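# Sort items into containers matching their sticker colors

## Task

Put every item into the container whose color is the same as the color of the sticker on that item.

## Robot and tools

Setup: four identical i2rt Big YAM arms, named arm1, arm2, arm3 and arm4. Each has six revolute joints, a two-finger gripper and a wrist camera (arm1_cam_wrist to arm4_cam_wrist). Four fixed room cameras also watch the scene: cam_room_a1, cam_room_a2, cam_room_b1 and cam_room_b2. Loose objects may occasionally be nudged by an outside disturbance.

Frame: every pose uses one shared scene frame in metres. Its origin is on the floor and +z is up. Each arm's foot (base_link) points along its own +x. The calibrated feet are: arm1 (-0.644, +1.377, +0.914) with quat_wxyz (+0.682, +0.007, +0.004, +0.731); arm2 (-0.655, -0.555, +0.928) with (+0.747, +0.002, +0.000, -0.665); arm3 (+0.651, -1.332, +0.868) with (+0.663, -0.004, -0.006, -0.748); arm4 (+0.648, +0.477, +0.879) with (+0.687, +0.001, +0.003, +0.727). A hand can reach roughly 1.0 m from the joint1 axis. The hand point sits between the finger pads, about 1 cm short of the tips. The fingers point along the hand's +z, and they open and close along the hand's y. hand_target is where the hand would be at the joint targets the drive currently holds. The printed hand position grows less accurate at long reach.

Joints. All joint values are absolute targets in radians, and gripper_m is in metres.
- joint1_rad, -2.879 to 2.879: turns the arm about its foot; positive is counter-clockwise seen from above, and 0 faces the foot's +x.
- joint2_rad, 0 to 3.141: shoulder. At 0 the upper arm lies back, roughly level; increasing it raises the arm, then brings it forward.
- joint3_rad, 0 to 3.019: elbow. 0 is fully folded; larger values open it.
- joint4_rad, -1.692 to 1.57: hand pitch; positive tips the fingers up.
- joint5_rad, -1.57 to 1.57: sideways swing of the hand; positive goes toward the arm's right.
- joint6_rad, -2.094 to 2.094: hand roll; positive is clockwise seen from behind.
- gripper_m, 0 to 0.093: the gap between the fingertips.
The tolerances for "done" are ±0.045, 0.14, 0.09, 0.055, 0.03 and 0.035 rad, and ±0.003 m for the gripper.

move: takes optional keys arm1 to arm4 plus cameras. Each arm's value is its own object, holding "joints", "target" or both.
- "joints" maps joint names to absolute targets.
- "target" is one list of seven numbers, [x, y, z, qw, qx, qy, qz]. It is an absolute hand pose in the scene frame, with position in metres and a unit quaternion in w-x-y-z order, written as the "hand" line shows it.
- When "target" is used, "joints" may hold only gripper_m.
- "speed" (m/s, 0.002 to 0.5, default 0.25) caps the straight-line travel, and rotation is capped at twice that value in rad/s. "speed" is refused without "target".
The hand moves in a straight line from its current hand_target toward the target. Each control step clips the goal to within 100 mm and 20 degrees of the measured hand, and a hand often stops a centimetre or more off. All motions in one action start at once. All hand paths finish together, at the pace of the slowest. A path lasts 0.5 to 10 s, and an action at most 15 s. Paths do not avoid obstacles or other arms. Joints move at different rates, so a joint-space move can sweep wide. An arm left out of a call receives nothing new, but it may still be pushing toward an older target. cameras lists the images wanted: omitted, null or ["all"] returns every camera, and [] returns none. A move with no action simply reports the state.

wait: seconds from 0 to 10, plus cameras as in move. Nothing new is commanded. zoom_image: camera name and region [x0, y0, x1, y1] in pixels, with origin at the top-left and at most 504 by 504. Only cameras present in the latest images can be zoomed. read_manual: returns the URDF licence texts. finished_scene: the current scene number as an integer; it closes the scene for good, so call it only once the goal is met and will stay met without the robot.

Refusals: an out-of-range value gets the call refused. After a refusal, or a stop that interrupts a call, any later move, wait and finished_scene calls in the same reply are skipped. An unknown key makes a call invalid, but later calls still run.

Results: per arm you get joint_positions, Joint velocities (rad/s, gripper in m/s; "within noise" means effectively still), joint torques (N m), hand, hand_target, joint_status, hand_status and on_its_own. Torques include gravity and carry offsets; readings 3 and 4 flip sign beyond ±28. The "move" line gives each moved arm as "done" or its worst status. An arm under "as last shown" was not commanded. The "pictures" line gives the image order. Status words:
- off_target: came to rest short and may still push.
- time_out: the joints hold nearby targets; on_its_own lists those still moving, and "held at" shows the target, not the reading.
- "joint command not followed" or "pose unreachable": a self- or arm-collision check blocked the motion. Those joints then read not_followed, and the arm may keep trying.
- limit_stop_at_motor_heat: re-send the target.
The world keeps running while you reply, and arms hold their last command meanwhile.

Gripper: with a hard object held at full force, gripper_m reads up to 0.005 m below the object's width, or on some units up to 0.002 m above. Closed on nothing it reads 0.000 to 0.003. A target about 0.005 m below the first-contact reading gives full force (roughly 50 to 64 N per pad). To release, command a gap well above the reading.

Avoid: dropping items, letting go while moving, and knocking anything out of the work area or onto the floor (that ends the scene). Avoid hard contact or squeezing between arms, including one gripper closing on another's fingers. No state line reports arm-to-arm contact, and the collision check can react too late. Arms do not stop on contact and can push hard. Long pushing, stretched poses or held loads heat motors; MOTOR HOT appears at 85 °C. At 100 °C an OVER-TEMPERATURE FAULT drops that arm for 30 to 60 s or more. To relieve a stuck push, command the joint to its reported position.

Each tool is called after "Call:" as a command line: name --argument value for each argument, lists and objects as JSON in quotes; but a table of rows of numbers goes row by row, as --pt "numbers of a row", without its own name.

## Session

Call:
move --arm1 '{"joints": {"joint1_rad": 1.60, "joint2_rad": 0.341, "joint3_rad": 0.894, "joint4_rad": -0.853, "joint5_rad": 0, "joint6_rad": 0, "gripper_m": 0.093}}' --arm2 '{"joints": {"joint1_rad": -1.55, "joint2_rad": 0.341, "joint3_rad": 0.894, "joint4_rad": -0.853, "joint5_rad": 0, "joint6_rad": 0, "gripper_m": 0.093}}' --arm3 '{"joints": {"joint1_rad": 1.65, "joint2_rad": 0.341, "joint3_rad": 0.894, "joint4_rad": -0.853, "joint5_rad": 0, "joint6_rad": 0, "gripper_m": 0.093}}' --arm4 '{"joints": {"joint1_rad": -1.48, "joint2_rad": 0.341, "joint3_rad": 0.894, "joint4_rad": -0.853, "joint5_rad": 0, "joint6_rad": 0, "gripper_m": 0.093}}' --cameras '["arm1_cam_wrist", "arm2_cam_wrist", "arm3_cam_wrist", "arm4_cam_wrist"]'

Scene clock: 1.93 s.
Joint torques (N m): arm1=[-1.32 3.55 12.42 2.47 -0.01 -0.05] | arm2=[0.38 0.38 10.5 3.43 0.01 -0.09] | arm3=[1.96 2.08 9.63 2.55 0.05 -0.11] | arm4=[0.73 2.14 9.65 2.17 0.07 0.17]
Motor temperatures (°C): arm1=[20 23 27 23 21 21 21] | arm2=[23 24 26 22 22 20 23] | arm3=[24 23 24 23 24 23 23] | arm4=[21 21 23 22 24 21 24]
Heat: arm1: hottest joint3_rad 27 °C; arm2: hottest joint3_rad 26 °C; arm3: hottest joint1_rad 24 °C; arm4: hottest joint5_rad 24 °C.
move: arm1 done; arm2 done; arm3 done; arm4 done
Joint velocities: within noise
arm1.joint_positions: joint1_rad=+1.594 joint2_rad=+0.349 joint3_rad=+0.875 joint4_rad=-0.874 joint5_rad=+0.000 joint6_rad=+0.008 gripper_m=+0.09306
arm1.joint_status: all done
arm1.hand: x=-0.8868 y=+1.3536 z=+1.3491 quat_wxyz=(+0.027, +0.814, +0.035, -0.579) (m; scene frame)
arm1.hand_target: x=-0.8832 y=+1.3524 z=+1.3668 quat_wxyz=(+0.028, +0.799, +0.040, -0.599) (m; scene frame)
arm1.hand_status: not commanded
arm2.joint_positions: joint1_rad=-1.546 joint2_rad=+0.354 joint3_rad=+0.899 joint4_rad=-0.874 joint5_rad=-0.001 joint6_rad=+0.014 gripper_m=+0.09310
arm2.joint_status: all done
arm2.hand: x=-0.9029 y=-0.5917 z=+1.3714 quat_wxyz=(-0.045, -0.812, -0.053, +0.579) (m; scene frame)
arm2.hand_target: x=-0.9013 y=-0.5903 z=+1.3766 quat_wxyz=(-0.040, -0.804, -0.056, +0.591) (m; scene frame)
arm2.hand_status: not commanded
arm3.joint_positions: joint1_rad=+1.639 joint2_rad=+0.350 joint3_rad=+0.888 joint4_rad=-0.871 joint5_rad=+0.000 joint6_rad=+0.007 gripper_m=+0.09306
arm3.joint_status: all done
arm3.hand: x=+0.8997 y=-1.3390 z=+1.3075 quat_wxyz=(-0.581, -0.020, -0.814, +0.019) (m; scene frame)
arm3.hand_target: x=+0.8979 y=-1.3363 z=+1.3168 quat_wxyz=(-0.594, -0.013, -0.804, +0.018) (m; scene frame)
arm3.hand_status: not commanded
arm4.joint_positions: joint1_rad=-1.477 joint2_rad=+0.349 joint3_rad=+0.879 joint4_rad=-0.873 joint5_rad=+0.000 joint6_rad=-0.013 gripper_m=+0.09311
arm4.joint_status: all done
arm4.hand: x=+0.8974 y=+0.5158 z=+1.3122 quat_wxyz=(-0.573, +0.068, -0.816, -0.038) (m; scene frame)
arm4.hand_target: x=+0.8951 y=+0.5147 z=+1.3270 quat_wxyz=(-0.590, +0.060, -0.804, -0.042) (m; scene frame)
arm4.hand_status: not commanded
pictures: arm1_cam_wrist, arm2_cam_wrist, arm3_cam_wrist, arm4_cam_wrist
Images, in order (width x height): arm1_cam_wrist 672x504, arm2_cam_wrist 672x504, arm3_cam_wrist 672x504, arm4_cam_wrist 672x504.

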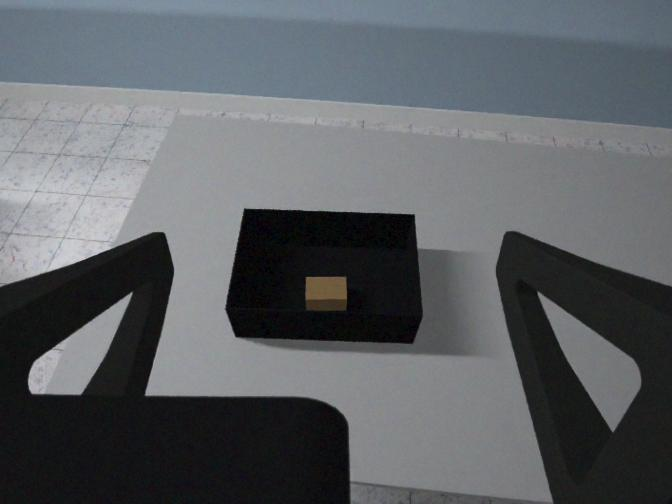

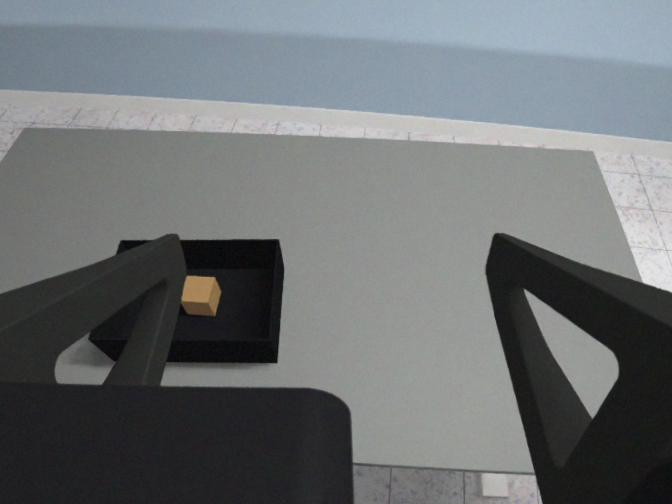

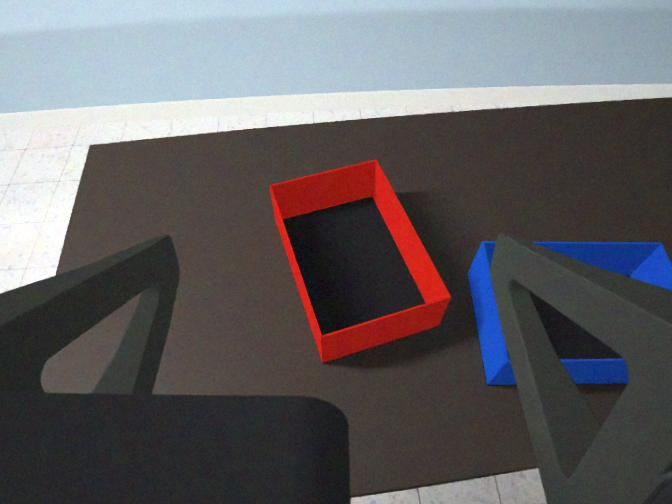

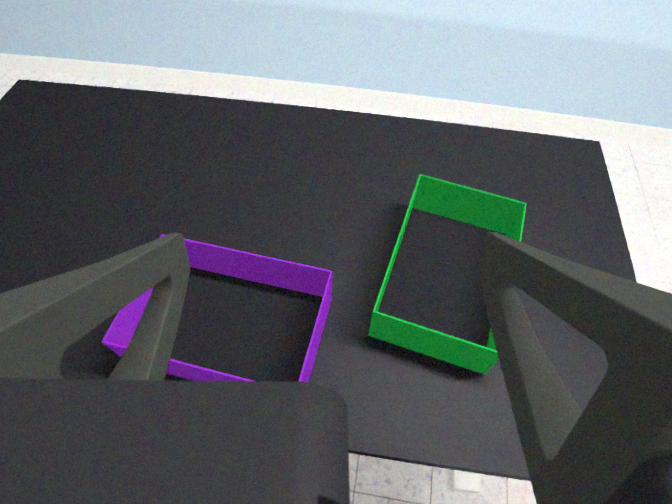

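Call:
move --cameras '["cam_room_b1", "cam_room_b2"]'

Call:
zoom_image --camera "cam_room_b1" --region '[180, 290, 330, 380]'

Call:
zoom_image --camera "cam_room_b2" --region '[280, 290, 430, 380]'

Call:
move --arm1 '{"target": [-1.233, 1.304, 0.905, -0.0053, -0.9943, -0.0608, 0.087], "speed": 0.35}' --arm2 '{"target": [-1.205, -0.885, 0.90, -0.0233, -0.96, -0.2662, 0.084], "speed": 0.35}' --cameras '["arm1_cam_wrist", "arm2_cam_wrist"]'

Scene clock: 22.90 s.
Joint torques (N m): arm1=[-0.79 3.84 12.53 2.52 0.05 -0.02] | arm2=[0.32 0.38 10.48 3.43 0.01 -0.08] | arm3=[2.02 1.9 9.68 2.62 0.05 -0.12] | arm4=[0.5 1.96 9.69 2.1 0.09 0.19]
Motor temperatures (°C): arm1=[20 23 30 23 21 21 21] | arm2=[23 24 29 22 22 20 23] | arm3=[24 23 26 23 24 23 23] | arm4=[21 21 26 22 24 21 24]
Heat: arm1: hottest joint3_rad 30 °C; arm2: hottest joint3_rad 29 °C; arm3: hottest joint3_rad 26 °C; arm4: hottest joint3_rad 26 °C.
Joint velocities: within noise
arm1.joint_positions: joint1_rad=+1.594 joint2_rad=+0.349 joint3_rad=+0.875 joint4_rad=-0.874 joint5_rad=+0.000 joint6_rad=+0.008 gripper_m=+0.09306
arm1.joint_status: all done
arm1.hand: x=-0.8868 y=+1.3536 z=+1.3491 quat_wxyz=(+0.027, +0.814, +0.035, -0.579) (m; scene frame)
arm1.hand_target: x=-0.8832 y=+1.3524 z=+1.3668 quat_wxyz=(+0.028, +0.799, +0.040, -0.599) (m; scene frame)
arm1.hand_status: not commanded
arm2.joint_positions: joint1_rad=-1.546 joint2_rad=+0.354 joint3_rad=+0.899 joint4_rad=-0.874 joint5_rad=-0.001 joint6_rad=+0.014 gripper_m=+0.09310
arm2.joint_status: all done
arm2.hand: x=-0.9029 y=-0.5917 z=+1.3714 quat_wxyz=(-0.045, -0.812, -0.053, +0.579) (m; scene frame)
arm2.hand_target: x=-0.9013 y=-0.5903 z=+1.3766 quat_wxyz=(-0.040, -0.804, -0.056, +0.591) (m; scene frame)
arm2.hand_status: not commanded
arm3.joint_positions: joint1_rad=+1.639 joint2_rad=+0.350 joint3_rad=+0.888 joint4_rad=-0.871 joint5_rad=+0.000 joint6_rad=+0.007 gripper_m=+0.09306
arm3.joint_status: all done
arm3.hand: x=+0.8997 y=-1.3390 z=+1.3075 quat_wxyz=(-0.581, -0.020, -0.814, +0.019) (m; scene frame)
arm3.hand_target: x=+0.8979 y=-1.3363 z=+1.3168 quat_wxyz=(-0.594, -0.013, -0.804, +0.018) (m; scene frame)
arm3.hand_status: not commanded
arm4.joint_positions: joint1_rad=-1.477 joint2_rad=+0.349 joint3_rad=+0.879 joint4_rad=-0.873 joint5_rad=+0.000 joint6_rad=-0.013 gripper_m=+0.09311
arm4.joint_status: all done
arm4.hand: x=+0.8974 y=+0.5158 z=+1.3122 quat_wxyz=(-0.573, +0.068, -0.816, -0.038) (m; scene frame)
arm4.hand_target: x=+0.8951 y=+0.5147 z=+1.3270 quat_wxyz=(-0.590, +0.060, -0.804, -0.042) (m; scene frame)
arm4.hand_status: not commanded
pictures: cam_room_b1, cam_room_b2
Images, in order (width x height): cam_room_b1 672x504, cam_room_b2 672x504.

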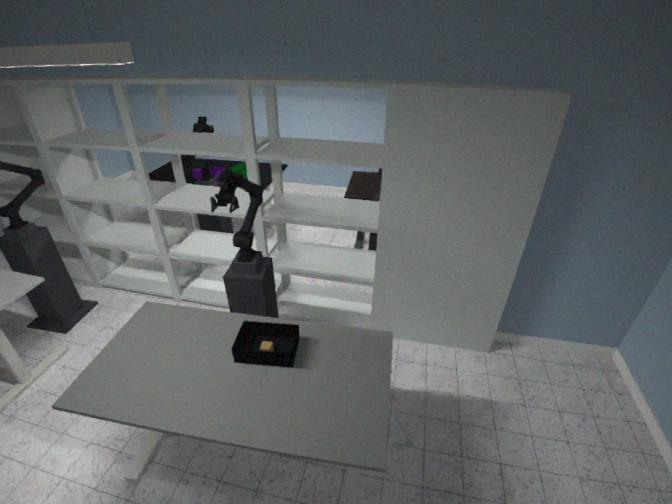

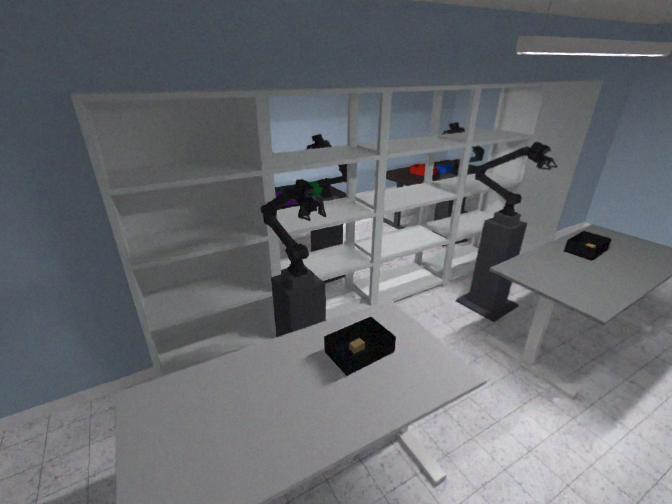

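Scaled by 3.360.

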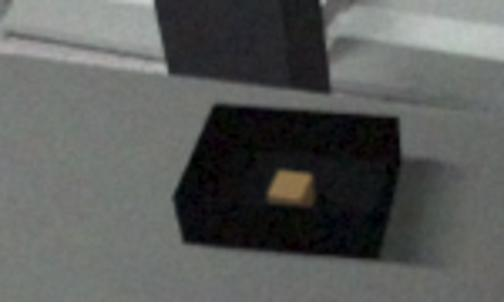

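Scaled by 3.360.

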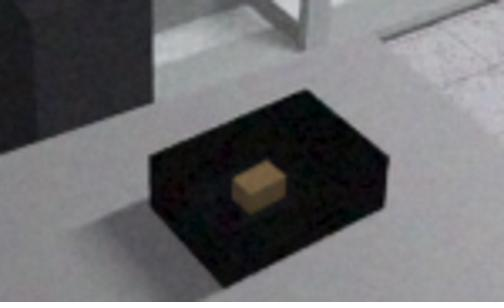

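Scene clock: 25.53 s.
Joint torques (N m): arm1=[-1.38 -16.38 12.92 0.2 -0.05 -0.05] | arm2=[1.26 -21.48 13.22 0.44 -0.19 -0.07] | arm3=[2.08 1.96 9.68 2.63 0.07 -0.12] | arm4=[0.62 1.55 9.85 2.18 0.13 0.13]
Motor temperatures (°C): arm1=[20 23 30 23 21 21 21] | arm2=[23 24 30 22 22 20 23] | arm3=[24 23 26 23 24 23 23] | arm4=[21 21 26 22 24 21 24]
Heat: arm1: hottest joint3_rad 30 °C; arm2: hottest joint3_rad 30 °C; arm3: hottest joint3_rad 26 °C; arm4: hottest joint3_rad 26 °C.
move: arm1 off_target; arm2 off_target
Joint velocities: within noise
arm1.joint_positions: joint1_rad=+1.614 joint2_rad=+2.014 joint3_rad=+1.336 joint4_rad=-0.785 joint5_rad=-0.002 joint6_rad=+0.008 gripper_m=+0.09306
arm1.joint_status: not commanded
arm1.hand: x=-1.2103 y=+1.3139 z=+0.8822 quat_wxyz=(+0.003, +0.997, +0.052, -0.062) (m; scene frame)
arm1.hand_target: x=-1.2318 y=+1.3042 z=+0.9056 quat_wxyz=(+0.005, +0.994, +0.061, -0.087) (m; scene frame)
arm1.hand_status: off_target (0.034 m and 3.1 deg from the pose sent, 0.565 m and 60.9 deg at the start)
arm2.joint_positions: joint1_rad=-1.155 joint2_rad=+2.099 joint3_rad=+1.494 joint4_rad=-0.813 joint5_rad=+0.002 joint6_rad=+0.015 gripper_m=+0.09309
arm2.joint_status: not commanded
arm2.hand: x=-1.1919 y=-0.8711 z=+0.8893 quat_wxyz=(-0.018, -0.964, -0.256, +0.072) (m; scene frame)
arm2.hand_target: x=-1.2044 y=-0.8846 z=+0.9005 quat_wxyz=(-0.023, -0.960, -0.266, +0.085) (m; scene frame)
arm2.hand_status: off_target (0.022 m and 1.9 deg from the pose sent, 0.632 m and 65.0 deg at the start)
arm3, arm4: as last shown
pictures: arm1_cam_wrist, arm2_cam_wrist
Images, in order (width x height): arm1_cam_wrist 672x504, arm2_cam_wrist 672x504.

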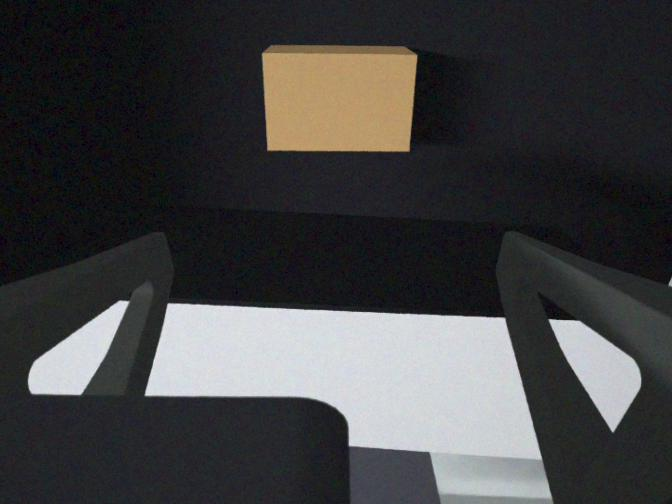

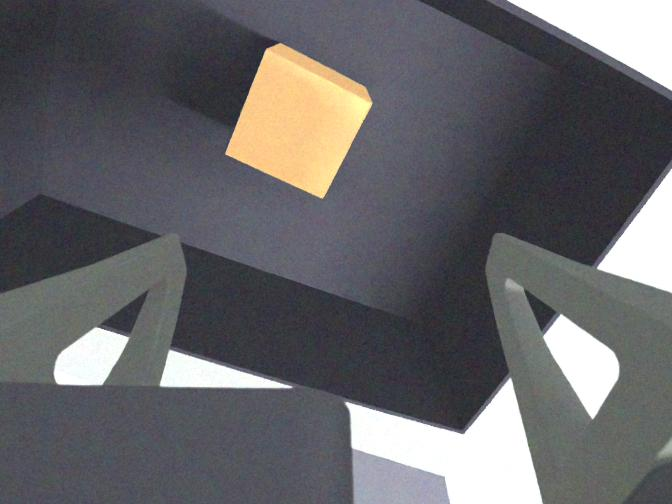

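Call:
move --arm1 '{"target": [-1.257, 1.303, 0.772, -0.0053, -0.9943, -0.0608, 0.087], "speed": 0.2}' --arm2 '{"target": [-1.209, -0.907, 0.771, -0.0046, -0.9948, -0.0521, 0.0871], "speed": 0.2}' --cameras '["arm1_cam_wrist", "arm2_cam_wrist"]'

Scene clock: 48.50 s.
Joint torques (N m): arm1=[-1.03 -16.73 10.95 1.16 -0.06 -0.04] | arm2=[1.49 -21.13 11.71 1.43 0.28 0.21] | arm3=[1.85 2.02 9.66 2.59 0.04 -0.11] | arm4=[0.85 2.2 9.8 2.04 0.1 0.17]
Motor temperatures (°C): arm1=[20 25 31 23 21 21 21] | arm2=[23 25 33 22 22 20 23] | arm3=[24 23 27 23 24 23 23] | arm4=[21 22 28 22 24 21 24]
Heat: arm1: hottest joint3_rad 31 °C; arm2: hottest joint3_rad 33 °C; arm3: hottest joint3_rad 27 °C; arm4: hottest joint3_rad 28 °C.
move: arm1 off_target; arm2 off_target
Joint velocities: within noise
arm1.joint_positions: joint1_rad=+1.614 joint2_rad=+2.268 joint3_rad=+1.398 joint4_rad=-0.591 joint5_rad=-0.003 joint6_rad=+0.007 gripper_m=+0.09306
arm1.joint_status: not commanded
arm1.hand: x=-1.2328 y=+1.3118 z=+0.7638 quat_wxyz=(+0.003, +0.997, +0.052, -0.063) (m; scene frame)
arm1.hand_target: x=-1.2561 y=+1.3031 z=+0.7730 quat_wxyz=(+0.005, +0.994, +0.061, -0.087) (m; scene frame)
arm1.hand_status: off_target (0.027 m and 3.0 deg from the pose sent, 0.120 m and 3.1 deg at the start)
arm2.joint_positions: joint1_rad=-1.109 joint2_rad=+2.330 joint3_rad=+1.561 joint4_rad=-0.669 joint5_rad=+0.075 joint6_rad=+0.462 gripper_m=+0.09309
arm2.joint_status: not commanded
arm2.hand: x=-1.1966 y=-0.8933 z=+0.7757 quat_wxyz=(+0.001, -0.996, -0.056, +0.075) (m; scene frame)
arm2.hand_target: x=-1.2082 y=-0.9067 z=+0.7715 quat_wxyz=(-0.005, -0.995, -0.052, +0.087) (m; scene frame)
arm2.hand_status: off_target (0.019 m and 1.6 deg from the pose sent, 0.125 m and 23.7 deg at the start)
arm3, arm4: as last shown
pictures: arm1_cam_wrist, arm2_cam_wrist
Images, in order (width x height): arm1_cam_wrist 672x504, arm2_cam_wrist 672x504.

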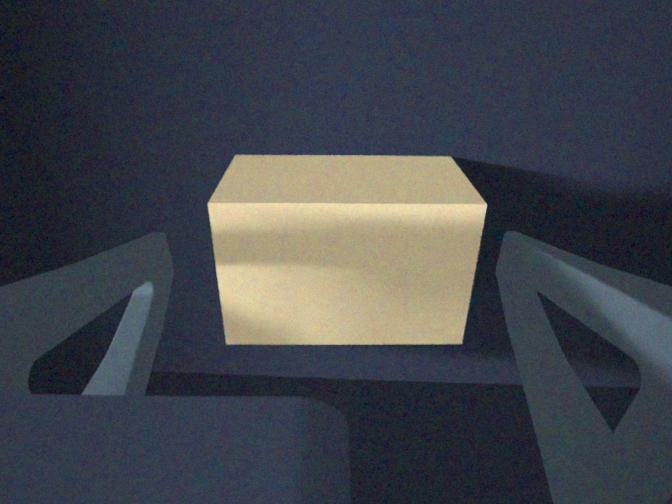

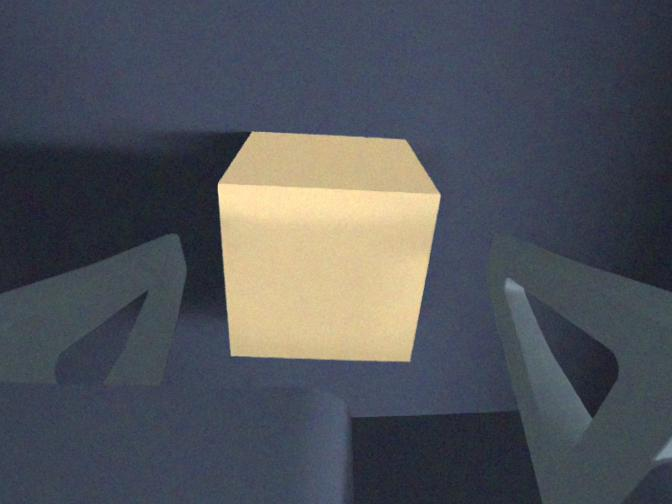

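Call:
move --arm1 '{"joints": {"gripper_m": 0.053}}' --arm2 '{"joints": {"gripper_m": 0.036}}' --cameras '[]'

Call:
move --arm1 '{"target": [-1.20, 1.315, 0.94, -0.0053, -0.9943, -0.0608, 0.087], "speed": 0.25}' --arm2 '{"target": [-1.165, -0.885, 0.94, -0.0046, -0.9948, -0.0521, 0.0871], "speed": 0.25}' --cameras '["arm1_cam_wrist", "arm2_cam_wrist"]'

Call:
move --arm1 '{"joints": {"joint1_rad": 1.50, "joint2_rad": 0.6, "joint3_rad": 1.2, "joint4_rad": -0.2, "joint5_rad": 0, "joint6_rad": 0}}' --arm2 '{"joints": {"joint1_rad": -1.686, "joint2_rad": 0.6, "joint3_rad": 1.2, "joint4_rad": -0.2, "joint5_rad": 0, "joint6_rad": 0}}' --cameras '["cam_room_b1", "cam_room_b2"]'

Call:
zoom_image --camera "cam_room_b1" --region '[170, 90, 290, 270]'

Call:
zoom_image --camera "cam_room_b2" --region '[230, 120, 390, 290]'

Scene clock: 56.70 s.
Joint torques (N m): arm1=[-0.91 -16.79 10.99 1.11 -0.02 -0.07] | arm2=[1.49 -21.13 11.66 1.42 0.22 0.21] | arm3=[2.02 1.85 9.63 2.65 0.05 -0.12] | arm4=[0.62 2.08 9.74 2.11 0.11 0.17]
Motor temperatures (°C): arm1=[20 24 31 23 21 21 21] | arm2=[23 25 33 22 22 20 23] | arm3=[24 23 27 23 24 23 23] | arm4=[21 22 29 22 24 21 24]
Heat: arm1: hottest joint3_rad 31 °C; arm2: hottest joint3_rad 33 °C; arm3: hottest joint3_rad 27 °C; arm4: hottest joint3_rad 29 °C.
move: arm1 off_target; arm2 off_target
Joint velocities: within noise
arm1.joint_positions: joint1_rad=+1.614 joint2_rad=+2.268 joint3_rad=+1.398 joint4_rad=-0.591 joint5_rad=-0.003 joint6_rad=+0.007 gripper_m=+0.06706
arm1.joint_status: gripper_m off_target (ended at +0.06709, target +0.05300)
arm1.hand: x=-1.2328 y=+1.3118 z=+0.7638 quat_wxyz=(+0.003, +0.997, +0.052, -0.063) (m; scene frame)
arm1.hand_target: x=-1.2561 y=+1.3031 z=+0.7730 quat_wxyz=(+0.005, +0.994, +0.061, -0.087) (m; scene frame)
arm1.hand_status: not commanded
arm2.joint_positions: joint1_rad=-1.108 joint2_rad=+2.330 joint3_rad=+1.561 joint4_rad=-0.669 joint5_rad=+0.076 joint6_rad=+0.463 gripper_m=+0.05258
arm2.joint_status: gripper_m off_target (ended at +0.05261, target +0.03600)
arm2.hand: x=-1.1966 y=-0.8933 z=+0.7757 quat_wxyz=(+0.002, -0.996, -0.056, +0.075) (m; scene frame)
arm2.hand_target: x=-1.2082 y=-0.9066 z=+0.7715 quat_wxyz=(-0.005, -0.995, -0.052, +0.087) (m; scene frame)
arm2.hand_status: not commanded
arm3, arm4: as last shown
pictures: none
No camera images: "cameras" was empty.

Scene clock: 58.20 s.
Joint torques (N m): arm1=[-1.96 -14.27 9.22 0.36 -0.04 -0.06] | arm2=[1.44 -20.54 8.84 0.64 0.28 0.2] | arm3=[2.02 1.96 9.63 2.61 0.04 -0.11] | arm4=[0.97 1.9 9.63 2.18 0.11 0.18]
Motor temperatures (°C): arm1=[20 25 31 23 21 21 21] | arm2=[23 25 33 22 22 20 23] | arm3=[24 23 27 23 24 23 23] | arm4=[21 22 29 22 24 21 24]
Heat: arm1: hottest joint3_rad 31 °C; arm2: hottest joint3_rad 33 °C; arm3: hottest joint3_rad 27 °C; arm4: hottest joint3_rad 29 °C.
move: arm1 done; arm2 off_target
Joint velocities: within noise
arm1.joint_positions: joint1_rad=+1.614 joint2_rad=+1.885 joint3_rad=+1.297 joint4_rad=-0.820 joint5_rad=-0.005 joint6_rad=-0.003 gripper_m=+0.06710
arm1.joint_status: not commanded
arm1.hand: x=-1.2007 y=+1.3143 z=+0.9375 quat_wxyz=(+0.005, +0.994, +0.057, -0.088) (m; scene frame)
arm1.hand_target: x=-1.2000 y=+1.3151 z=+0.9399 quat_wxyz=(+0.005, +0.994, +0.061, -0.087) (m; scene frame)
arm1.hand_status: done (0.003 m and 0.4 deg from the pose sent, 0.179 m and 3.0 deg at the start)
arm2.joint_positions: joint1_rad=-1.099 joint2_rad=+1.984 joint3_rad=+1.474 joint4_rad=-0.875 joint5_rad=+0.077 joint6_rad=+0.471 gripper_m=+0.05258
arm2.joint_status: not commanded
arm2.hand: x=-1.1740 y=-0.8850 z=+0.9483 quat_wxyz=(-0.012, -0.994, -0.055, +0.098) (m; scene frame)
arm2.hand_target: x=-1.1651 y=-0.8848 z=+0.9401 quat_wxyz=(-0.004, -0.995, -0.052, +0.087) (m; scene frame)
arm2.hand_status: off_target (0.012 m and 1.6 deg from the pose sent, 0.167 m and 1.6 deg at the start)
arm3, arm4: as last shown
pictures: arm1_cam_wrist, arm2_cam_wrist
Images, in order (width x height): arm1_cam_wrist 672x504, arm2_cam_wrist 672x504.

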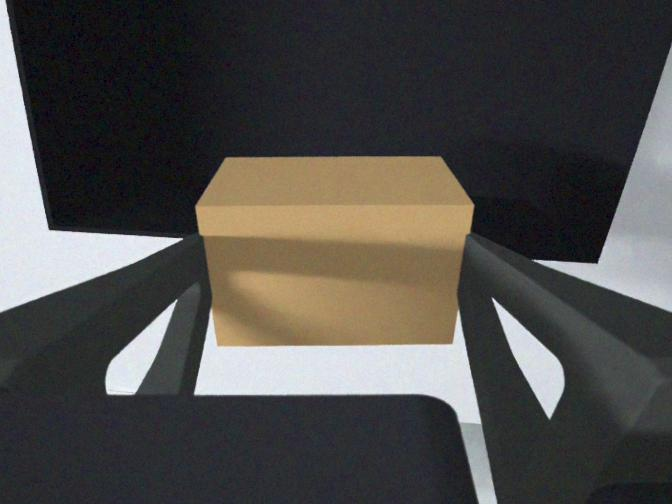

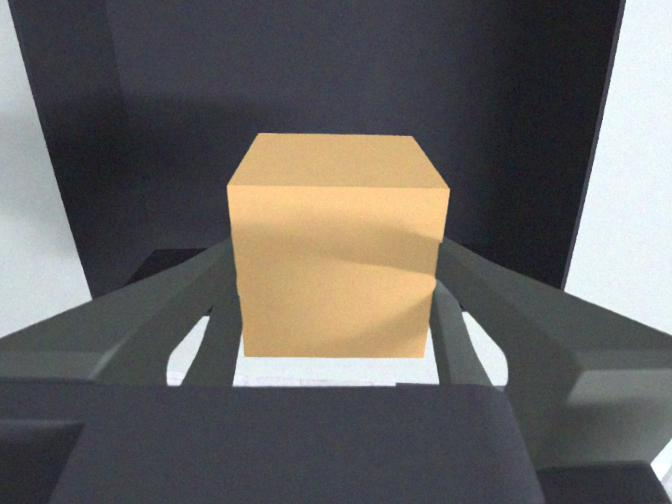

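Scene clock: 59.87 s.
Joint torques (N m): arm1=[-1.49 3.08 11.12 1.69 -0.04 0.06] | arm2=[0.97 -0.62 10.5 2.36 -0.08 -0.07] | arm3=[1.96 1.79 9.66 2.59 0.05 -0.11] | arm4=[0.56 1.79 9.74 2.13 0.11 0.17]
Motor temperatures (°C): arm1=[20 25 31 23 21 21 21] | arm2=[23 25 33 22 22 20 23] | arm3=[24 23 27 23 24 23 23] | arm4=[21 22 29 22 24 21 24]
Heat: arm1: hottest joint3_rad 31 °C; arm2: hottest joint3_rad 33 °C; arm3: hottest joint3_rad 27 °C; arm4: hottest joint3_rad 29 °C.
move: arm1 done; arm2 done
Joint velocities: within noise
arm1.joint_positions: joint1_rad=+1.491 joint2_rad=+0.595 joint3_rad=+1.187 joint4_rad=-0.205 joint5_rad=+0.001 joint6_rad=-0.003 gripper_m=+0.06711
arm1.joint_status: all done
arm1.hand: x=-0.9237 y=+1.3791 z=+1.6236 quat_wxyz=(-0.007, +0.551, -0.001, -0.834) (m; scene frame)
arm1.hand_target: x=-0.9221 y=+1.3764 z=+1.6303 quat_wxyz=(-0.002, +0.546, +0.001, -0.838) (m; scene frame)
arm1.hand_status: not commanded
arm2.joint_positions: joint1_rad=-1.689 joint2_rad=+0.603 joint3_rad=+1.197 joint4_rad=-0.203 joint5_rad=+0.001 joint6_rad=+0.015 gripper_m=+0.05259
arm2.joint_status: all done
arm2.hand: x=-0.9487 y=-0.5565 z=+1.6365 quat_wxyz=(-0.004, -0.557, +0.004, +0.831) (m; scene frame)
arm2.hand_target: x=-0.9459 y=-0.5577 z=+1.6393 quat_wxyz=(+0.000, -0.553, -0.002, +0.833) (m; scene frame)
arm2.hand_status: not commanded
arm3, arm4: as last shown
pictures: cam_room_b1, cam_room_b2
Images, in order (width x height): cam_room_b1 672x504, cam_room_b2 672x504.

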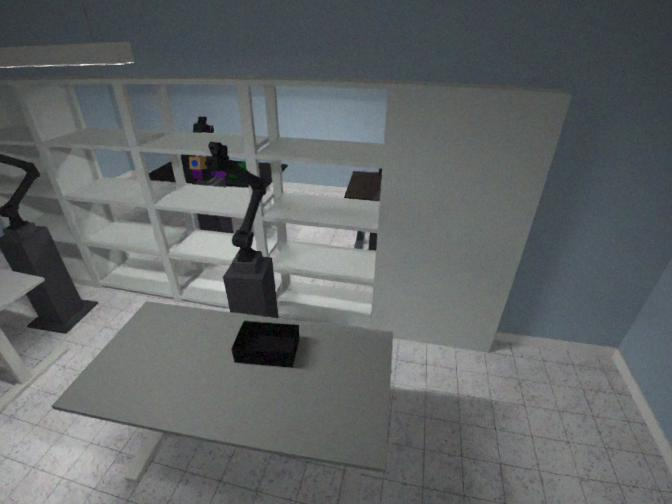

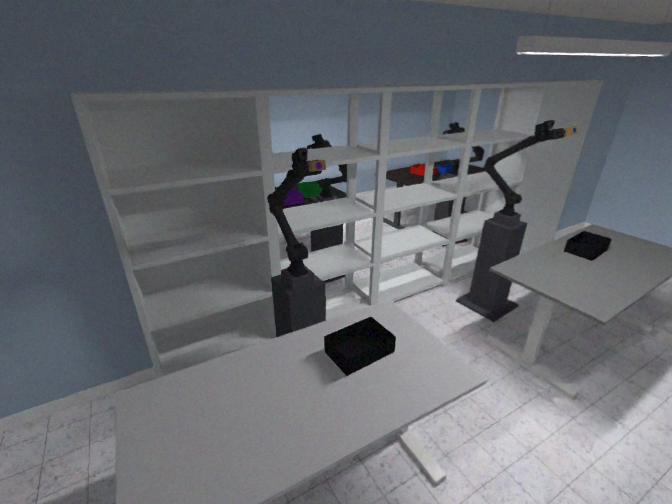

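Scaled by 2.800.

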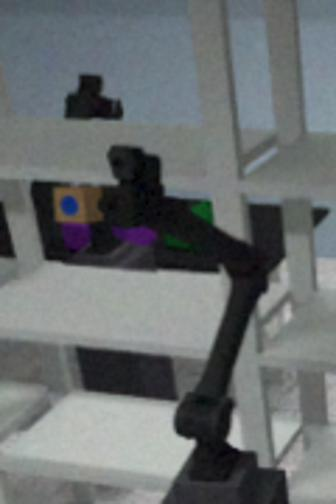

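Scaled by 2.965.

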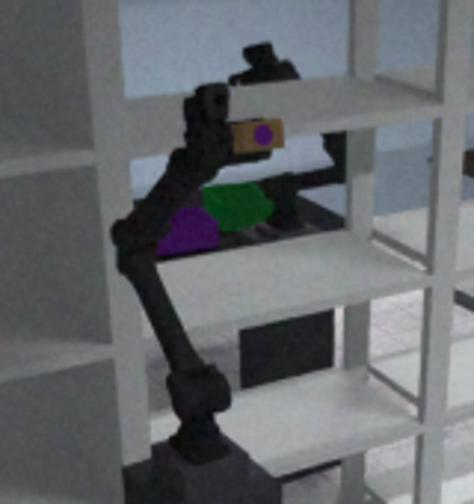

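Call:
move --arm1 '{"joints": {"joint1_rad": -2.248, "joint2_rad": 0.672, "joint3_rad": 1.110, "joint4_rad": -1.60, "joint5_rad": 0, "joint6_rad": 0}}' --arm2 '{"joints": {"joint1_rad": 0.918, "joint2_rad": 0.672, "joint3_rad": 1.110, "joint4_rad": -1.60, "joint5_rad": 0, "joint6_rad": 0}}' --arm3 '{"joints": {"joint1_rad": -1.986, "joint2_rad": 0.672, "joint3_rad": 1.110, "joint4_rad": -1.60}}' --arm4 '{"joints": {"joint1_rad": 0.899, "joint2_rad": 0.672, "joint3_rad": 1.110, "joint4_rad": -1.60}}' --cameras '[]'

Call:
move --arm1 '{"target": [0.015, 0.915, 1.10, 0.2308, 0.2901, 0.9259, -0.0723], "speed": 0.35}' --arm2 '{"target": [0.010, -0.951, 1.105, 0.2332, 0.2577, 0.9355, -0.0642], "speed": 0.35}' --cameras '["arm1_cam_wrist", "arm2_cam_wrist"]'

Call:
move --arm1 '{"target": [0.015, 0.915, 0.985, 0.2308, 0.2901, 0.9259, -0.0723], "speed": 0.07}' --arm2 '{"target": [0.005, -0.948, 0.99, 0.2332, 0.2577, 0.9355, -0.0642], "speed": 0.07}' --cameras '[]'

Call:
move --arm1 '{"joints": {"gripper_m": 0.072}}' --arm2 '{"joints": {"gripper_m": 0.058}}' --cameras '["arm1_cam_wrist", "arm2_cam_wrist"]'

Scene clock: 73.57 s.
Joint torques (N m): arm1=[-2.55 0.5 12.12 0.7 -0.03 0.06] | arm2=[1.08 -2.67 10.81 1.1 0.13 -0.06] | arm3=[0.5 -1.55 12.05 0.4 -0.02 -0.1] | arm4=[0.67 -1.44 10.55 0.23 0.13 0.13]
Motor temperatures (°C): arm1=[20 24 33 23 21 21 22] | arm2=[23 25 32 22 22 20 23] | arm3=[24 23 28 23 24 23 23] | arm4=[21 22 30 22 24 21 24]
Heat: arm1: hottest joint3_rad 33 °C; arm2: hottest joint3_rad 32 °C; arm3: hottest joint3_rad 28 °C; arm4: hottest joint3_rad 30 °C.
move: arm1 done; arm2 done; arm3 done; arm4 done
Joint velocities: within noise
arm1.joint_positions: joint1_rad=-2.241 joint2_rad=+0.683 joint3_rad=+1.091 joint4_rad=-1.592 joint5_rad=+0.002 joint6_rad=-0.002 gripper_m=+0.06716
arm1.joint_status: all done
arm1.hand: x=-0.4622 y=+1.2545 z=+1.2572 quat_wxyz=(-0.176, -0.290, -0.939, +0.059) (m; scene frame)
arm1.hand_target: x=-0.4651 y=+1.2552 z=+1.2667 quat_wxyz=(-0.186, -0.293, -0.936, +0.062) (m; scene frame)
arm1.hand_status: not commanded
arm2.joint_positions: joint1_rad=+0.913 joint2_rad=+0.685 joint3_rad=+1.107 joint4_rad=-1.588 joint5_rad=-0.003 joint6_rad=+0.012 gripper_m=+0.05265
arm2.joint_status: all done
arm2.hand: x=-0.4699 y=-0.6678 z=+1.2813 quat_wxyz=(-0.195, -0.267, -0.942, +0.049) (m; scene frame)
arm2.hand_target: x=-0.4742 y=-0.6648 z=+1.2840 quat_wxyz=(-0.196, -0.259, -0.944, +0.052) (m; scene frame)
arm2.hand_status: not commanded
arm3.joint_positions: joint1_rad=-1.975 joint2_rad=+0.681 joint3_rad=+1.073 joint4_rad=-1.593 joint5_rad=+0.001 joint6_rad=+0.004 gripper_m=+0.09306
arm3.joint_status: all done
arm3.hand: x=+0.4673 y=-1.2201 z=+1.2042 quat_wxyz=(+0.041, -0.949, +0.258, +0.175) (m; scene frame)
arm3.hand_target: x=+0.4691 y=-1.2185 z=+1.2216 quat_wxyz=(+0.047, -0.945, +0.261, +0.193) (m; scene frame)
arm3.hand_status: not commanded
arm4.joint_positions: joint1_rad=+0.896 joint2_rad=+0.683 joint3_rad=+1.078 joint4_rad=-1.589 joint5_rad=-0.001 joint6_rad=-0.011 gripper_m=+0.09311
arm4.joint_status: all done
arm4.hand: x=+0.4752 y=+0.6028 z=+1.2203 quat_wxyz=(-0.055, +0.937, -0.294, -0.180) (m; scene frame)
arm4.hand_target: x=+0.4772 y=+0.6009 z=+1.2355 quat_wxyz=(-0.059, +0.933, -0.297, -0.195) (m; scene frame)
arm4.hand_status: not commanded
pictures: none
No camera images: "cameras" was empty.

Scene clock: 76.33 s.
Joint torques (N m): arm1=[-2.61 -21.13 17.5 0.75 0 0.02] | arm2=[1.32 -23.24 16.98 1.1 0.15 -0.04] | arm3=[0.56 -1.73 12.03 0.4 -0.02 -0.1] | arm4=[1.03 -1.49 10.7 0.25 0.14 0.15]
Motor temperatures (°C): arm1=[20 24 33 23 21 21 22] | arm2=[23 25 33 22 22 20 24] | arm3=[24 23 28 23 24 23 23] | arm4=[21 22 31 22 24 21 24]
Heat: arm1: hottest joint3_rad 33 °C; arm2: hottest joint3_rad 33 °C; arm3: hottest joint3_rad 28 °C; arm4: hottest joint3_rad 31 °C.
move: arm1 off_target; arm2 off_target
Joint velocities: within noise
arm1.joint_positions: joint1_rad=-2.243 joint2_rad=+2.201 joint3_rad=+2.172 joint4_rad=-1.100 joint5_rad=-0.008 joint6_rad=-0.002 gripper_m=+0.06716
arm1.joint_status: not commanded
arm1.hand: x=+0.0072 y=+0.9311 z=+1.0656 quat_wxyz=(-0.203, -0.288, -0.934, +0.063) (m; scene frame)
arm1.hand_target: x=+0.0132 y=+0.9164 z=+1.1001 quat_wxyz=(-0.231, -0.290, -0.926, +0.073) (m; scene frame)
arm1.hand_status: off_target (0.039 m and 3.5 deg from the pose sent, 0.606 m and 6.6 deg at the start)
arm2.joint_positions: joint1_rad=+0.913 joint2_rad=+2.096 joint3_rad=+1.979 joint4_rad=-1.000 joint5_rad=+0.001 joint6_rad=+0.012 gripper_m=+0.05265
arm2.joint_status: not commanded
arm2.hand: x=-0.0060 y=-0.9463 z=+1.0868 quat_wxyz=(-0.218, -0.266, -0.937, +0.058) (m; scene frame)
arm2.hand_target: x=+0.0088 y=-0.9503 z=+1.1053 quat_wxyz=(-0.234, -0.258, -0.935, +0.065) (m; scene frame)
arm2.hand_status: off_target (0.025 m and 2.2 deg from the pose sent, 0.584 m and 4.9 deg at the start)
arm3.joint_positions: joint1_rad=-1.975 joint2_rad=+0.680 joint3_rad=+1.073 joint4_rad=-1.593 joint5_rad=+0.001 joint6_rad=+0.004 gripper_m=+0.09306
arm3.joint_status: not commanded
arm3.hand: x=+0.4674 y=-1.2202 z=+1.2042 quat_wxyz=(+0.041, -0.949, +0.258, +0.175) (m; scene frame)
arm3.hand_target: x=+0.4691 y=-1.2185 z=+1.2216 quat_wxyz=(+0.047, -0.945, +0.260, +0.193) (m; scene frame)
arm3.hand_status: not commanded
arm4: as last shown
arm4.hand_target: x=+0.4772 y=+0.6009 z=+1.2354 quat_wxyz=(-0.059, +0.933, -0.297, -0.195) (m; scene frame)
pictures: arm1_cam_wrist, arm2_cam_wrist
Images, in order (width x height): arm1_cam_wrist 672x504, arm2_cam_wrist 672x504.

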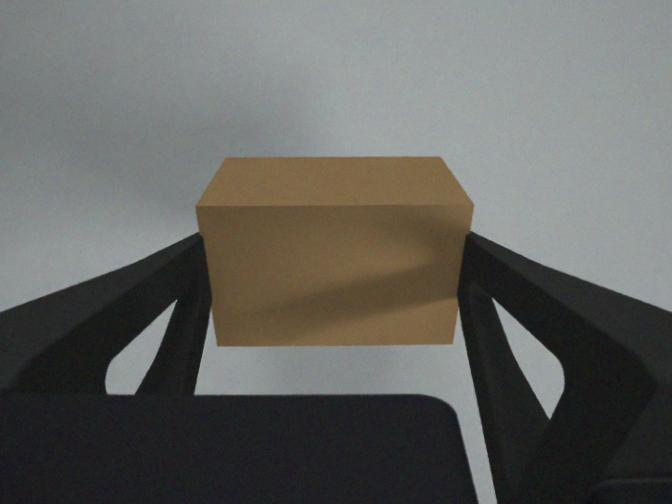

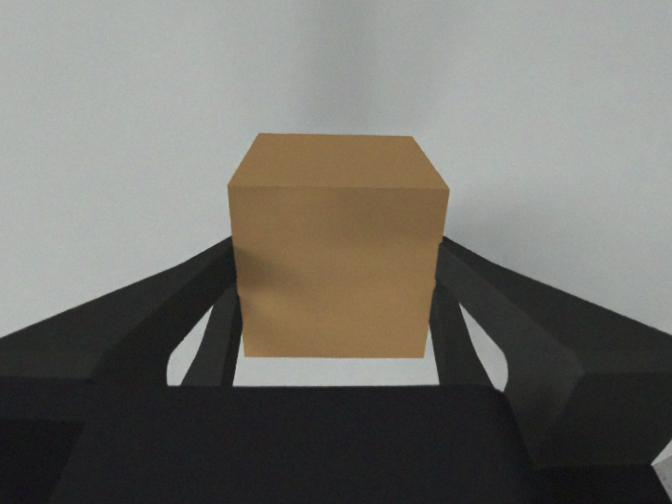

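Scene clock: 78.50 s.
Joint torques (N m): arm1=[-3.14 -16.85 8.34 1.77 0.01 0.02] | arm2=[1.08 -19.78 8.06 2.45 -0.01 -0.04] | arm3=[0.5 -1.49 12.07 0.39 -0.01 -0.1] | arm4=[0.97 -1.49 10.65 0.25 0.14 0.17]
Motor temperatures (°C): arm1=[20 24 33 23 21 21 22] | arm2=[23 25 33 22 22 20 24] | arm3=[24 23 29 23 24 23 23] | arm4=[21 22 32 22 24 21 24]
Heat: arm1: hottest joint3_rad 33 °C; arm2: hottest joint3_rad 33 °C; arm3: hottest joint3_rad 29 °C; arm4: hottest joint3_rad 32 °C.
move: arm1 off_target; arm2 off_target
Joint velocities: within noise
arm1.joint_positions: joint1_rad=-2.243 joint2_rad=+2.196 joint3_rad=+2.050 joint4_rad=-0.855 joint5_rad=-0.010 joint6_rad=-0.002 gripper_m=+0.06716
arm1.joint_status: not commanded
arm1.hand: x=+0.0251 y=+0.9186 z=+1.0376 quat_wxyz=(-0.262, -0.283, -0.919, +0.081) (m; scene frame)
arm1.hand_target: x=+0.0132 y=+0.9166 z=+0.9864 quat_wxyz=(-0.231, -0.290, -0.926, +0.072) (m; scene frame)
arm1.hand_status: off_target (0.054 m and 3.9 deg from the pose sent, 0.083 m and 3.5 deg at the start)
arm2.joint_positions: joint1_rad=+0.913 joint2_rad=+2.104 joint3_rad=+1.863 joint4_rad=-0.760 joint5_rad=+0.004 joint6_rad=+0.011 gripper_m=+0.05265
arm2.joint_status: not commanded
arm2.hand: x=+0.0098 y=-0.9562 z=+1.0521 quat_wxyz=(-0.271, -0.263, -0.923, +0.074) (m; scene frame)
arm2.hand_target: x=+0.0020 y=-0.9465 z=+0.9921 quat_wxyz=(-0.233, -0.258, -0.936, +0.064) (m; scene frame)
arm2.hand_status: off_target (0.063 m and 4.7 deg from the pose sent, 0.097 m and 2.2 deg at the start)
arm3, arm4: as last shown
pictures: none
No camera images: "cameras" was empty.

Scene clock: 79.23 s.
Joint torques (N m): arm1=[-2.78 -18.9 11.18 1.31 0.1 -0.07] | arm2=[1.14 -22.48 10.36 2.17 -0.01 -0.05] | arm3=[0.67 -1.61 12.04 0.43 -0.01 -0.1] | arm4=[0.97 -1.9 10.67 0.25 0.12 0.15]
Motor temperatures (°C): arm1=[20 24 33 23 21 21 22] | arm2=[23 25 33 22 22 20 24] | arm3=[24 23 29 23 24 23 23] | arm4=[21 22 32 22 24 21 24]
Heat: arm1: hottest joint3_rad 33 °C; arm2: hottest joint3_rad 33 °C; arm3: hottest joint3_rad 29 °C; arm4: hottest joint3_rad 32 °C.
move: arm1 done; arm2 done
Joint velocities: within noise
arm1.joint_positions: joint1_rad=-2.247 joint2_rad=+2.220 joint3_rad=+2.017 joint4_rad=-0.848 joint5_rad=-0.011 joint6_rad=+0.002 gripper_m=+0.07197
arm1.joint_status: all done
arm1.hand: x=+0.0162 y=+0.9208 z=+1.0031 quat_wxyz=(-0.239, -0.289, -0.924, +0.073) (m; scene frame)
arm1.hand_target: x=+0.0133 y=+0.9165 z=+0.9864 quat_wxyz=(-0.231, -0.290, -0.926, +0.072) (m; scene frame)
arm1.hand_status: not commanded
arm2.joint_positions: joint1_rad=+0.913 joint2_rad=+2.132 joint3_rad=+1.833 joint4_rad=-0.756 joint5_rad=+0.004 joint6_rad=+0.011 gripper_m=+0.05794
arm2.joint_status: all done
arm2.hand: x=+0.0021 y=-0.9514 z=+1.0166 quat_wxyz=(-0.246, -0.264, -0.930, +0.067) (m; scene frame)
arm2.hand_target: x=+0.0020 y=-0.9466 z=+0.9920 quat_wxyz=(-0.233, -0.258, -0.936, +0.064) (m; scene frame)
arm2.hand_status: not commanded
arm3, arm4: as last shown
pictures: arm1_cam_wrist, arm2_cam_wrist
Images, in order (width x height): arm1_cam_wrist 672x504, arm2_cam_wrist 672x504.

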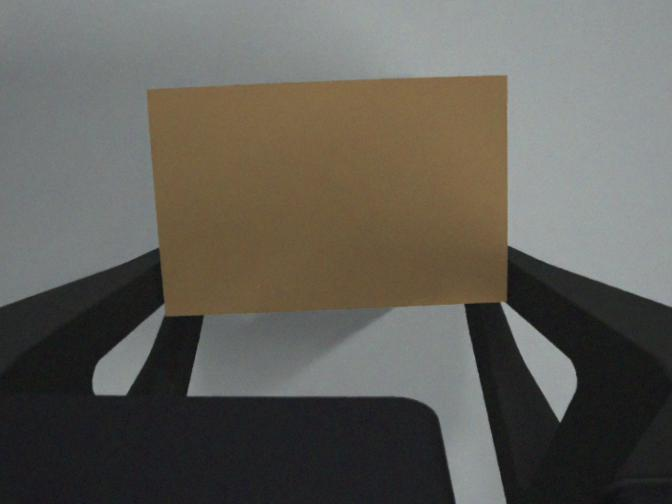

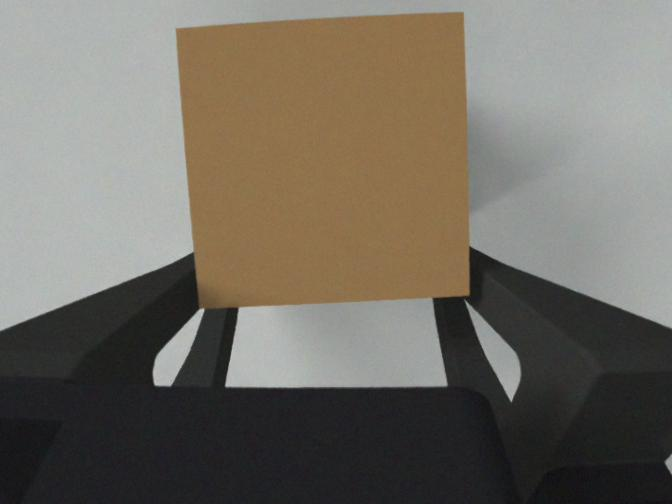

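Call:
move --arm1 '{"joints": {"gripper_m": 0.093}}' --arm2 '{"joints": {"gripper_m": 0.093}}' --cameras '[]'

Call:
move --arm1 '{"target": [-0.01, 0.936, 1.09, 0.2308, 0.2901, 0.9259, -0.0723], "speed": 0.2}' --arm2 '{"target": [-0.025, -0.932, 1.09, 0.2332, 0.2577, 0.9355, -0.0642], "speed": 0.2}' --cameras '[]'

Call:
move --arm1 '{"target": [-0.35, 1.175, 1.20, 0.2308, 0.2901, 0.9259, -0.0723], "speed": 0.35}' --arm2 '{"target": [-0.40, -0.705, 1.22, 0.2332, 0.2577, 0.9355, -0.0642], "speed": 0.35}' --arm3 '{"target": [0.031, -0.981, 1.121, 0.0685, -0.9314, 0.2557, 0.2496], "speed": 0.35}' --arm4 '{"target": [0.044, 0.930, 1.088, 0.0785, -0.9204, 0.2929, 0.2466], "speed": 0.35}' --cameras '["arm3_cam_wrist", "arm4_cam_wrist"]'

Scene clock: 145.37 s.
Joint torques (N m): arm1=[-2.43 -18.43 11.29 1.5 -0.06 -0.02] | arm2=[1.26 -22.3 10.35 2.13 0 -0.04] | arm3=[0.56 -1.67 12.05 0.42 -0.02 -0.09] | arm4=[1.79 -1.55 10.63 0.34 0.12 0.16]
Motor temperatures (°C): arm1=[20 26 34 23 21 21 21] | arm2=[23 26 31 22 22 20 23] | arm3=[24 23 32 23 24 23 23] | arm4=[21 21 39 22 24 21 24]
Heat: arm1: hottest joint3_rad 34 °C; arm2: hottest joint3_rad 31 °C; arm3: hottest joint3_rad 32 °C; arm4: hottest joint3_rad 39 °C.
move: arm1 done; arm2 done
Joint velocities: within noise
arm1.joint_positions: joint1_rad=-2.249 joint2_rad=+2.220 joint3_rad=+2.017 joint4_rad=-0.848 joint5_rad=-0.008 joint6_rad=+0.002 gripper_m=+0.09293
arm1.joint_status: all done
arm1.hand: x=+0.0149 y=+0.9190 z=+1.0031 quat_wxyz=(-0.239, -0.290, -0.924, +0.074) (m; scene frame)
arm1.hand_target: x=+0.0133 y=+0.9165 z=+0.9864 quat_wxyz=(-0.231, -0.290, -0.926, +0.072) (m; scene frame)
arm1.hand_status: not commanded
arm2.joint_positions: joint1_rad=+0.913 joint2_rad=+2.132 joint3_rad=+1.833 joint4_rad=-0.756 joint5_rad=+0.004 joint6_rad=+0.011 gripper_m=+0.09290
arm2.joint_status: all done
arm2.hand: x=+0.0021 y=-0.9514 z=+1.0166 quat_wxyz=(-0.246, -0.264, -0.930, +0.067) (m; scene frame)
arm2.hand_target: x=+0.0020 y=-0.9466 z=+0.9920 quat_wxyz=(-0.233, -0.258, -0.936, +0.064) (m; scene frame)
arm2.hand_status: not commanded
arm3, arm4: as last shown
pictures: none
No camera images: "cameras" was empty.

Scene clock: 146.67 s.
Joint torques (N m): arm1=[-2.08 -20.37 13.22 0.87 0.07 0.01] | arm2=[1.14 -22.71 11.63 1.2 -0.03 -0.05] | arm3=[0.56 -1.55 12.07 0.42 -0.02 -0.1] | arm4=[0.85 -1.55 10.71 0.28 0.15 0.14]
Motor temperatures (°C): arm1=[20 26 34 23 21 21 21] | arm2=[23 26 31 22 22 20 23] | arm3=[24 23 33 23 24 23 23] | arm4=[21 21 39 22 24 21 24]
Heat: arm1: hottest joint3_rad 34 °C; arm2: hottest joint3_rad 31 °C; arm3: hottest joint3_rad 33 °C; arm4: hottest joint3_rad 39 °C.
move: arm1 off_target; arm2 done
Joint velocities: within noise
arm1.joint_positions: joint1_rad=-2.249 joint2_rad=+2.098 joint3_rad=+2.013 joint4_rad=-1.000 joint5_rad=-0.008 joint6_rad=+0.002 gripper_m=+0.09294
arm1.joint_status: not commanded
arm1.hand: x=-0.0124 y=+0.9388 z=+1.0767 quat_wxyz=(-0.223, -0.291, -0.928, +0.069) (m; scene frame)
arm1.hand_target: x=-0.0101 y=+0.9362 z=+1.0900 quat_wxyz=(-0.231, -0.290, -0.926, +0.072) (m; scene frame)
arm1.hand_status: off_target (0.014 m and 1.0 deg from the pose sent, 0.092 m and 0.9 deg at the start)
arm2.joint_positions: joint1_rad=+0.913 joint2_rad=+1.993 joint3_rad=+1.827 joint4_rad=-0.894 joint5_rad=+0.004 joint6_rad=+0.011 gripper_m=+0.09290
arm2.joint_status: not commanded
arm2.hand: x=-0.0250 y=-0.9355 z=+1.0982 quat_wxyz=(-0.244, -0.264, -0.931, +0.066) (m; scene frame)
arm2.hand_target: x=-0.0251 y=-0.9321 z=+1.0900 quat_wxyz=(-0.233, -0.258, -0.935, +0.064) (m; scene frame)
arm2.hand_status: done (0.009 m and 1.5 deg from the pose sent, 0.080 m and 1.8 deg at the start)
arm3, arm4: as last shown
pictures: none
No camera images: "cameras" was empty.

Scene clock: 149.17 s.
Joint torques (N m): arm1=[-1.9 -1.79 11.71 0.91 0.05 0.01] | arm2=[1.55 -3.02 10.35 1.21 0.16 0.11] | arm3=[2.49 -22.01 14.28 0.58 0.13 0.02] | arm4=[1.03 -23.65 12.92 0.39 -0.03 -0.08]
Motor temperatures (°C): arm1=[20 26 34 23 21 21 21] | arm2=[23 26 31 22 22 20 23] | arm3=[24 23 33 23 24 23 23] | arm4=[21 22 39 22 24 21 24]
Heat: arm1: hottest joint3_rad 34 °C; arm2: hottest joint3_rad 31 °C; arm3: hottest joint3_rad 33 °C; arm4: hottest joint3_rad 39 °C.
move: arm1 done; arm2 off_target; arm3 off_target; arm4 off_target
Joint velocities: within noise
arm1.joint_positions: joint1_rad=-2.249 joint2_rad=+0.930 joint3_rad=+1.018 joint4_rad=-1.138 joint5_rad=-0.008 joint6_rad=+0.002 gripper_m=+0.09294
arm1.joint_status: not commanded
arm1.hand: x=-0.3494 y=+1.1753 z=+1.2038 quat_wxyz=(-0.239, -0.290, -0.924, +0.074) (m; scene frame)
arm1.hand_target: x=-0.3500 y=+1.1751 z=+1.2000 quat_wxyz=(-0.231, -0.290, -0.926, +0.072) (m; scene frame)
arm1.hand_status: done (0.004 m and 1.0 deg from the pose sent, 0.430 m and 1.0 deg at the start)
arm2.joint_positions: joint1_rad=+0.925 joint2_rad=+0.781 joint3_rad=+0.966 joint4_rad=-1.231 joint5_rad=+0.008 joint6_rad=+0.011 gripper_m=+0.09290
arm2.joint_status: not commanded
arm2.hand: x=-0.3983 y=-0.7088 z=+1.2310 quat_wxyz=(-0.250, -0.259, -0.930, +0.069) (m; scene frame)
arm2.hand_target: x=-0.4001 y=-0.7051 z=+1.2202 quat_wxyz=(-0.233, -0.258, -0.935, +0.064) (m; scene frame)
arm2.hand_status: off_target (0.012 m and 2.1 deg from the pose sent, 0.457 m and 1.5 deg at the start)
arm3.joint_positions: joint1_rad=-1.969 joint2_rad=+1.881 joint3_rad=+1.826 joint4_rad=-1.033 joint5_rad=+0.023 joint6_rad=+0.015 gripper_m=+0.09306
arm3.joint_status: not commanded
arm3.hand: x=+0.0469 y=-0.9789 z=+1.0937 quat_wxyz=(+0.064, -0.936, +0.260, +0.227) (m; scene frame)
arm3.hand_target: x=+0.0323 y=-0.9818 z=+1.1211 quat_wxyz=(+0.068, -0.931, +0.256, +0.250) (m; scene frame)
arm3.hand_status: off_target (0.032 m and 2.8 deg from the pose sent, 0.504 m and 9.3 deg at the start)
arm4.joint_positions: joint1_rad=+0.879 joint2_rad=+2.016 joint3_rad=+1.921 joint4_rad=-0.984 joint5_rad=-0.004 joint6_rad=-0.014 gripper_m=+0.09311
arm4.joint_status: not commanded
arm4.hand: x=+0.0508 y=+0.9183 z=+1.0702 quat_wxyz=(-0.073, +0.923, -0.296, -0.233) (m; scene frame)
arm4.hand_target: x=+0.0449 y=+0.9295 z=+1.0881 quat_wxyz=(-0.079, +0.920, -0.293, -0.247) (m; scene frame)
arm4.hand_status: off_target (0.022 m and 1.8 deg from the pose sent, 0.557 m and 8.3 deg at the start)
pictures: arm3_cam_wrist, arm4_cam_wrist
Images, in order (width x height): arm3_cam_wrist 672x504, arm4_cam_wrist 672x504.

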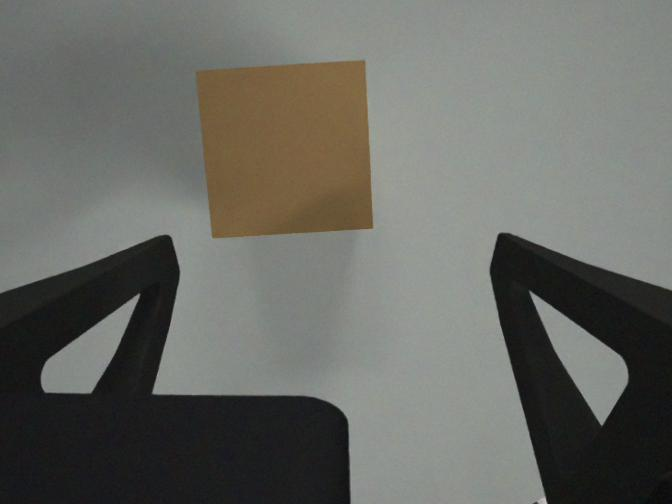

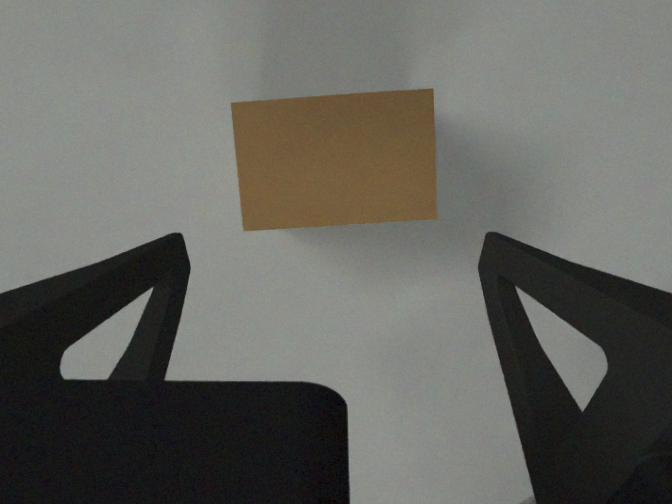

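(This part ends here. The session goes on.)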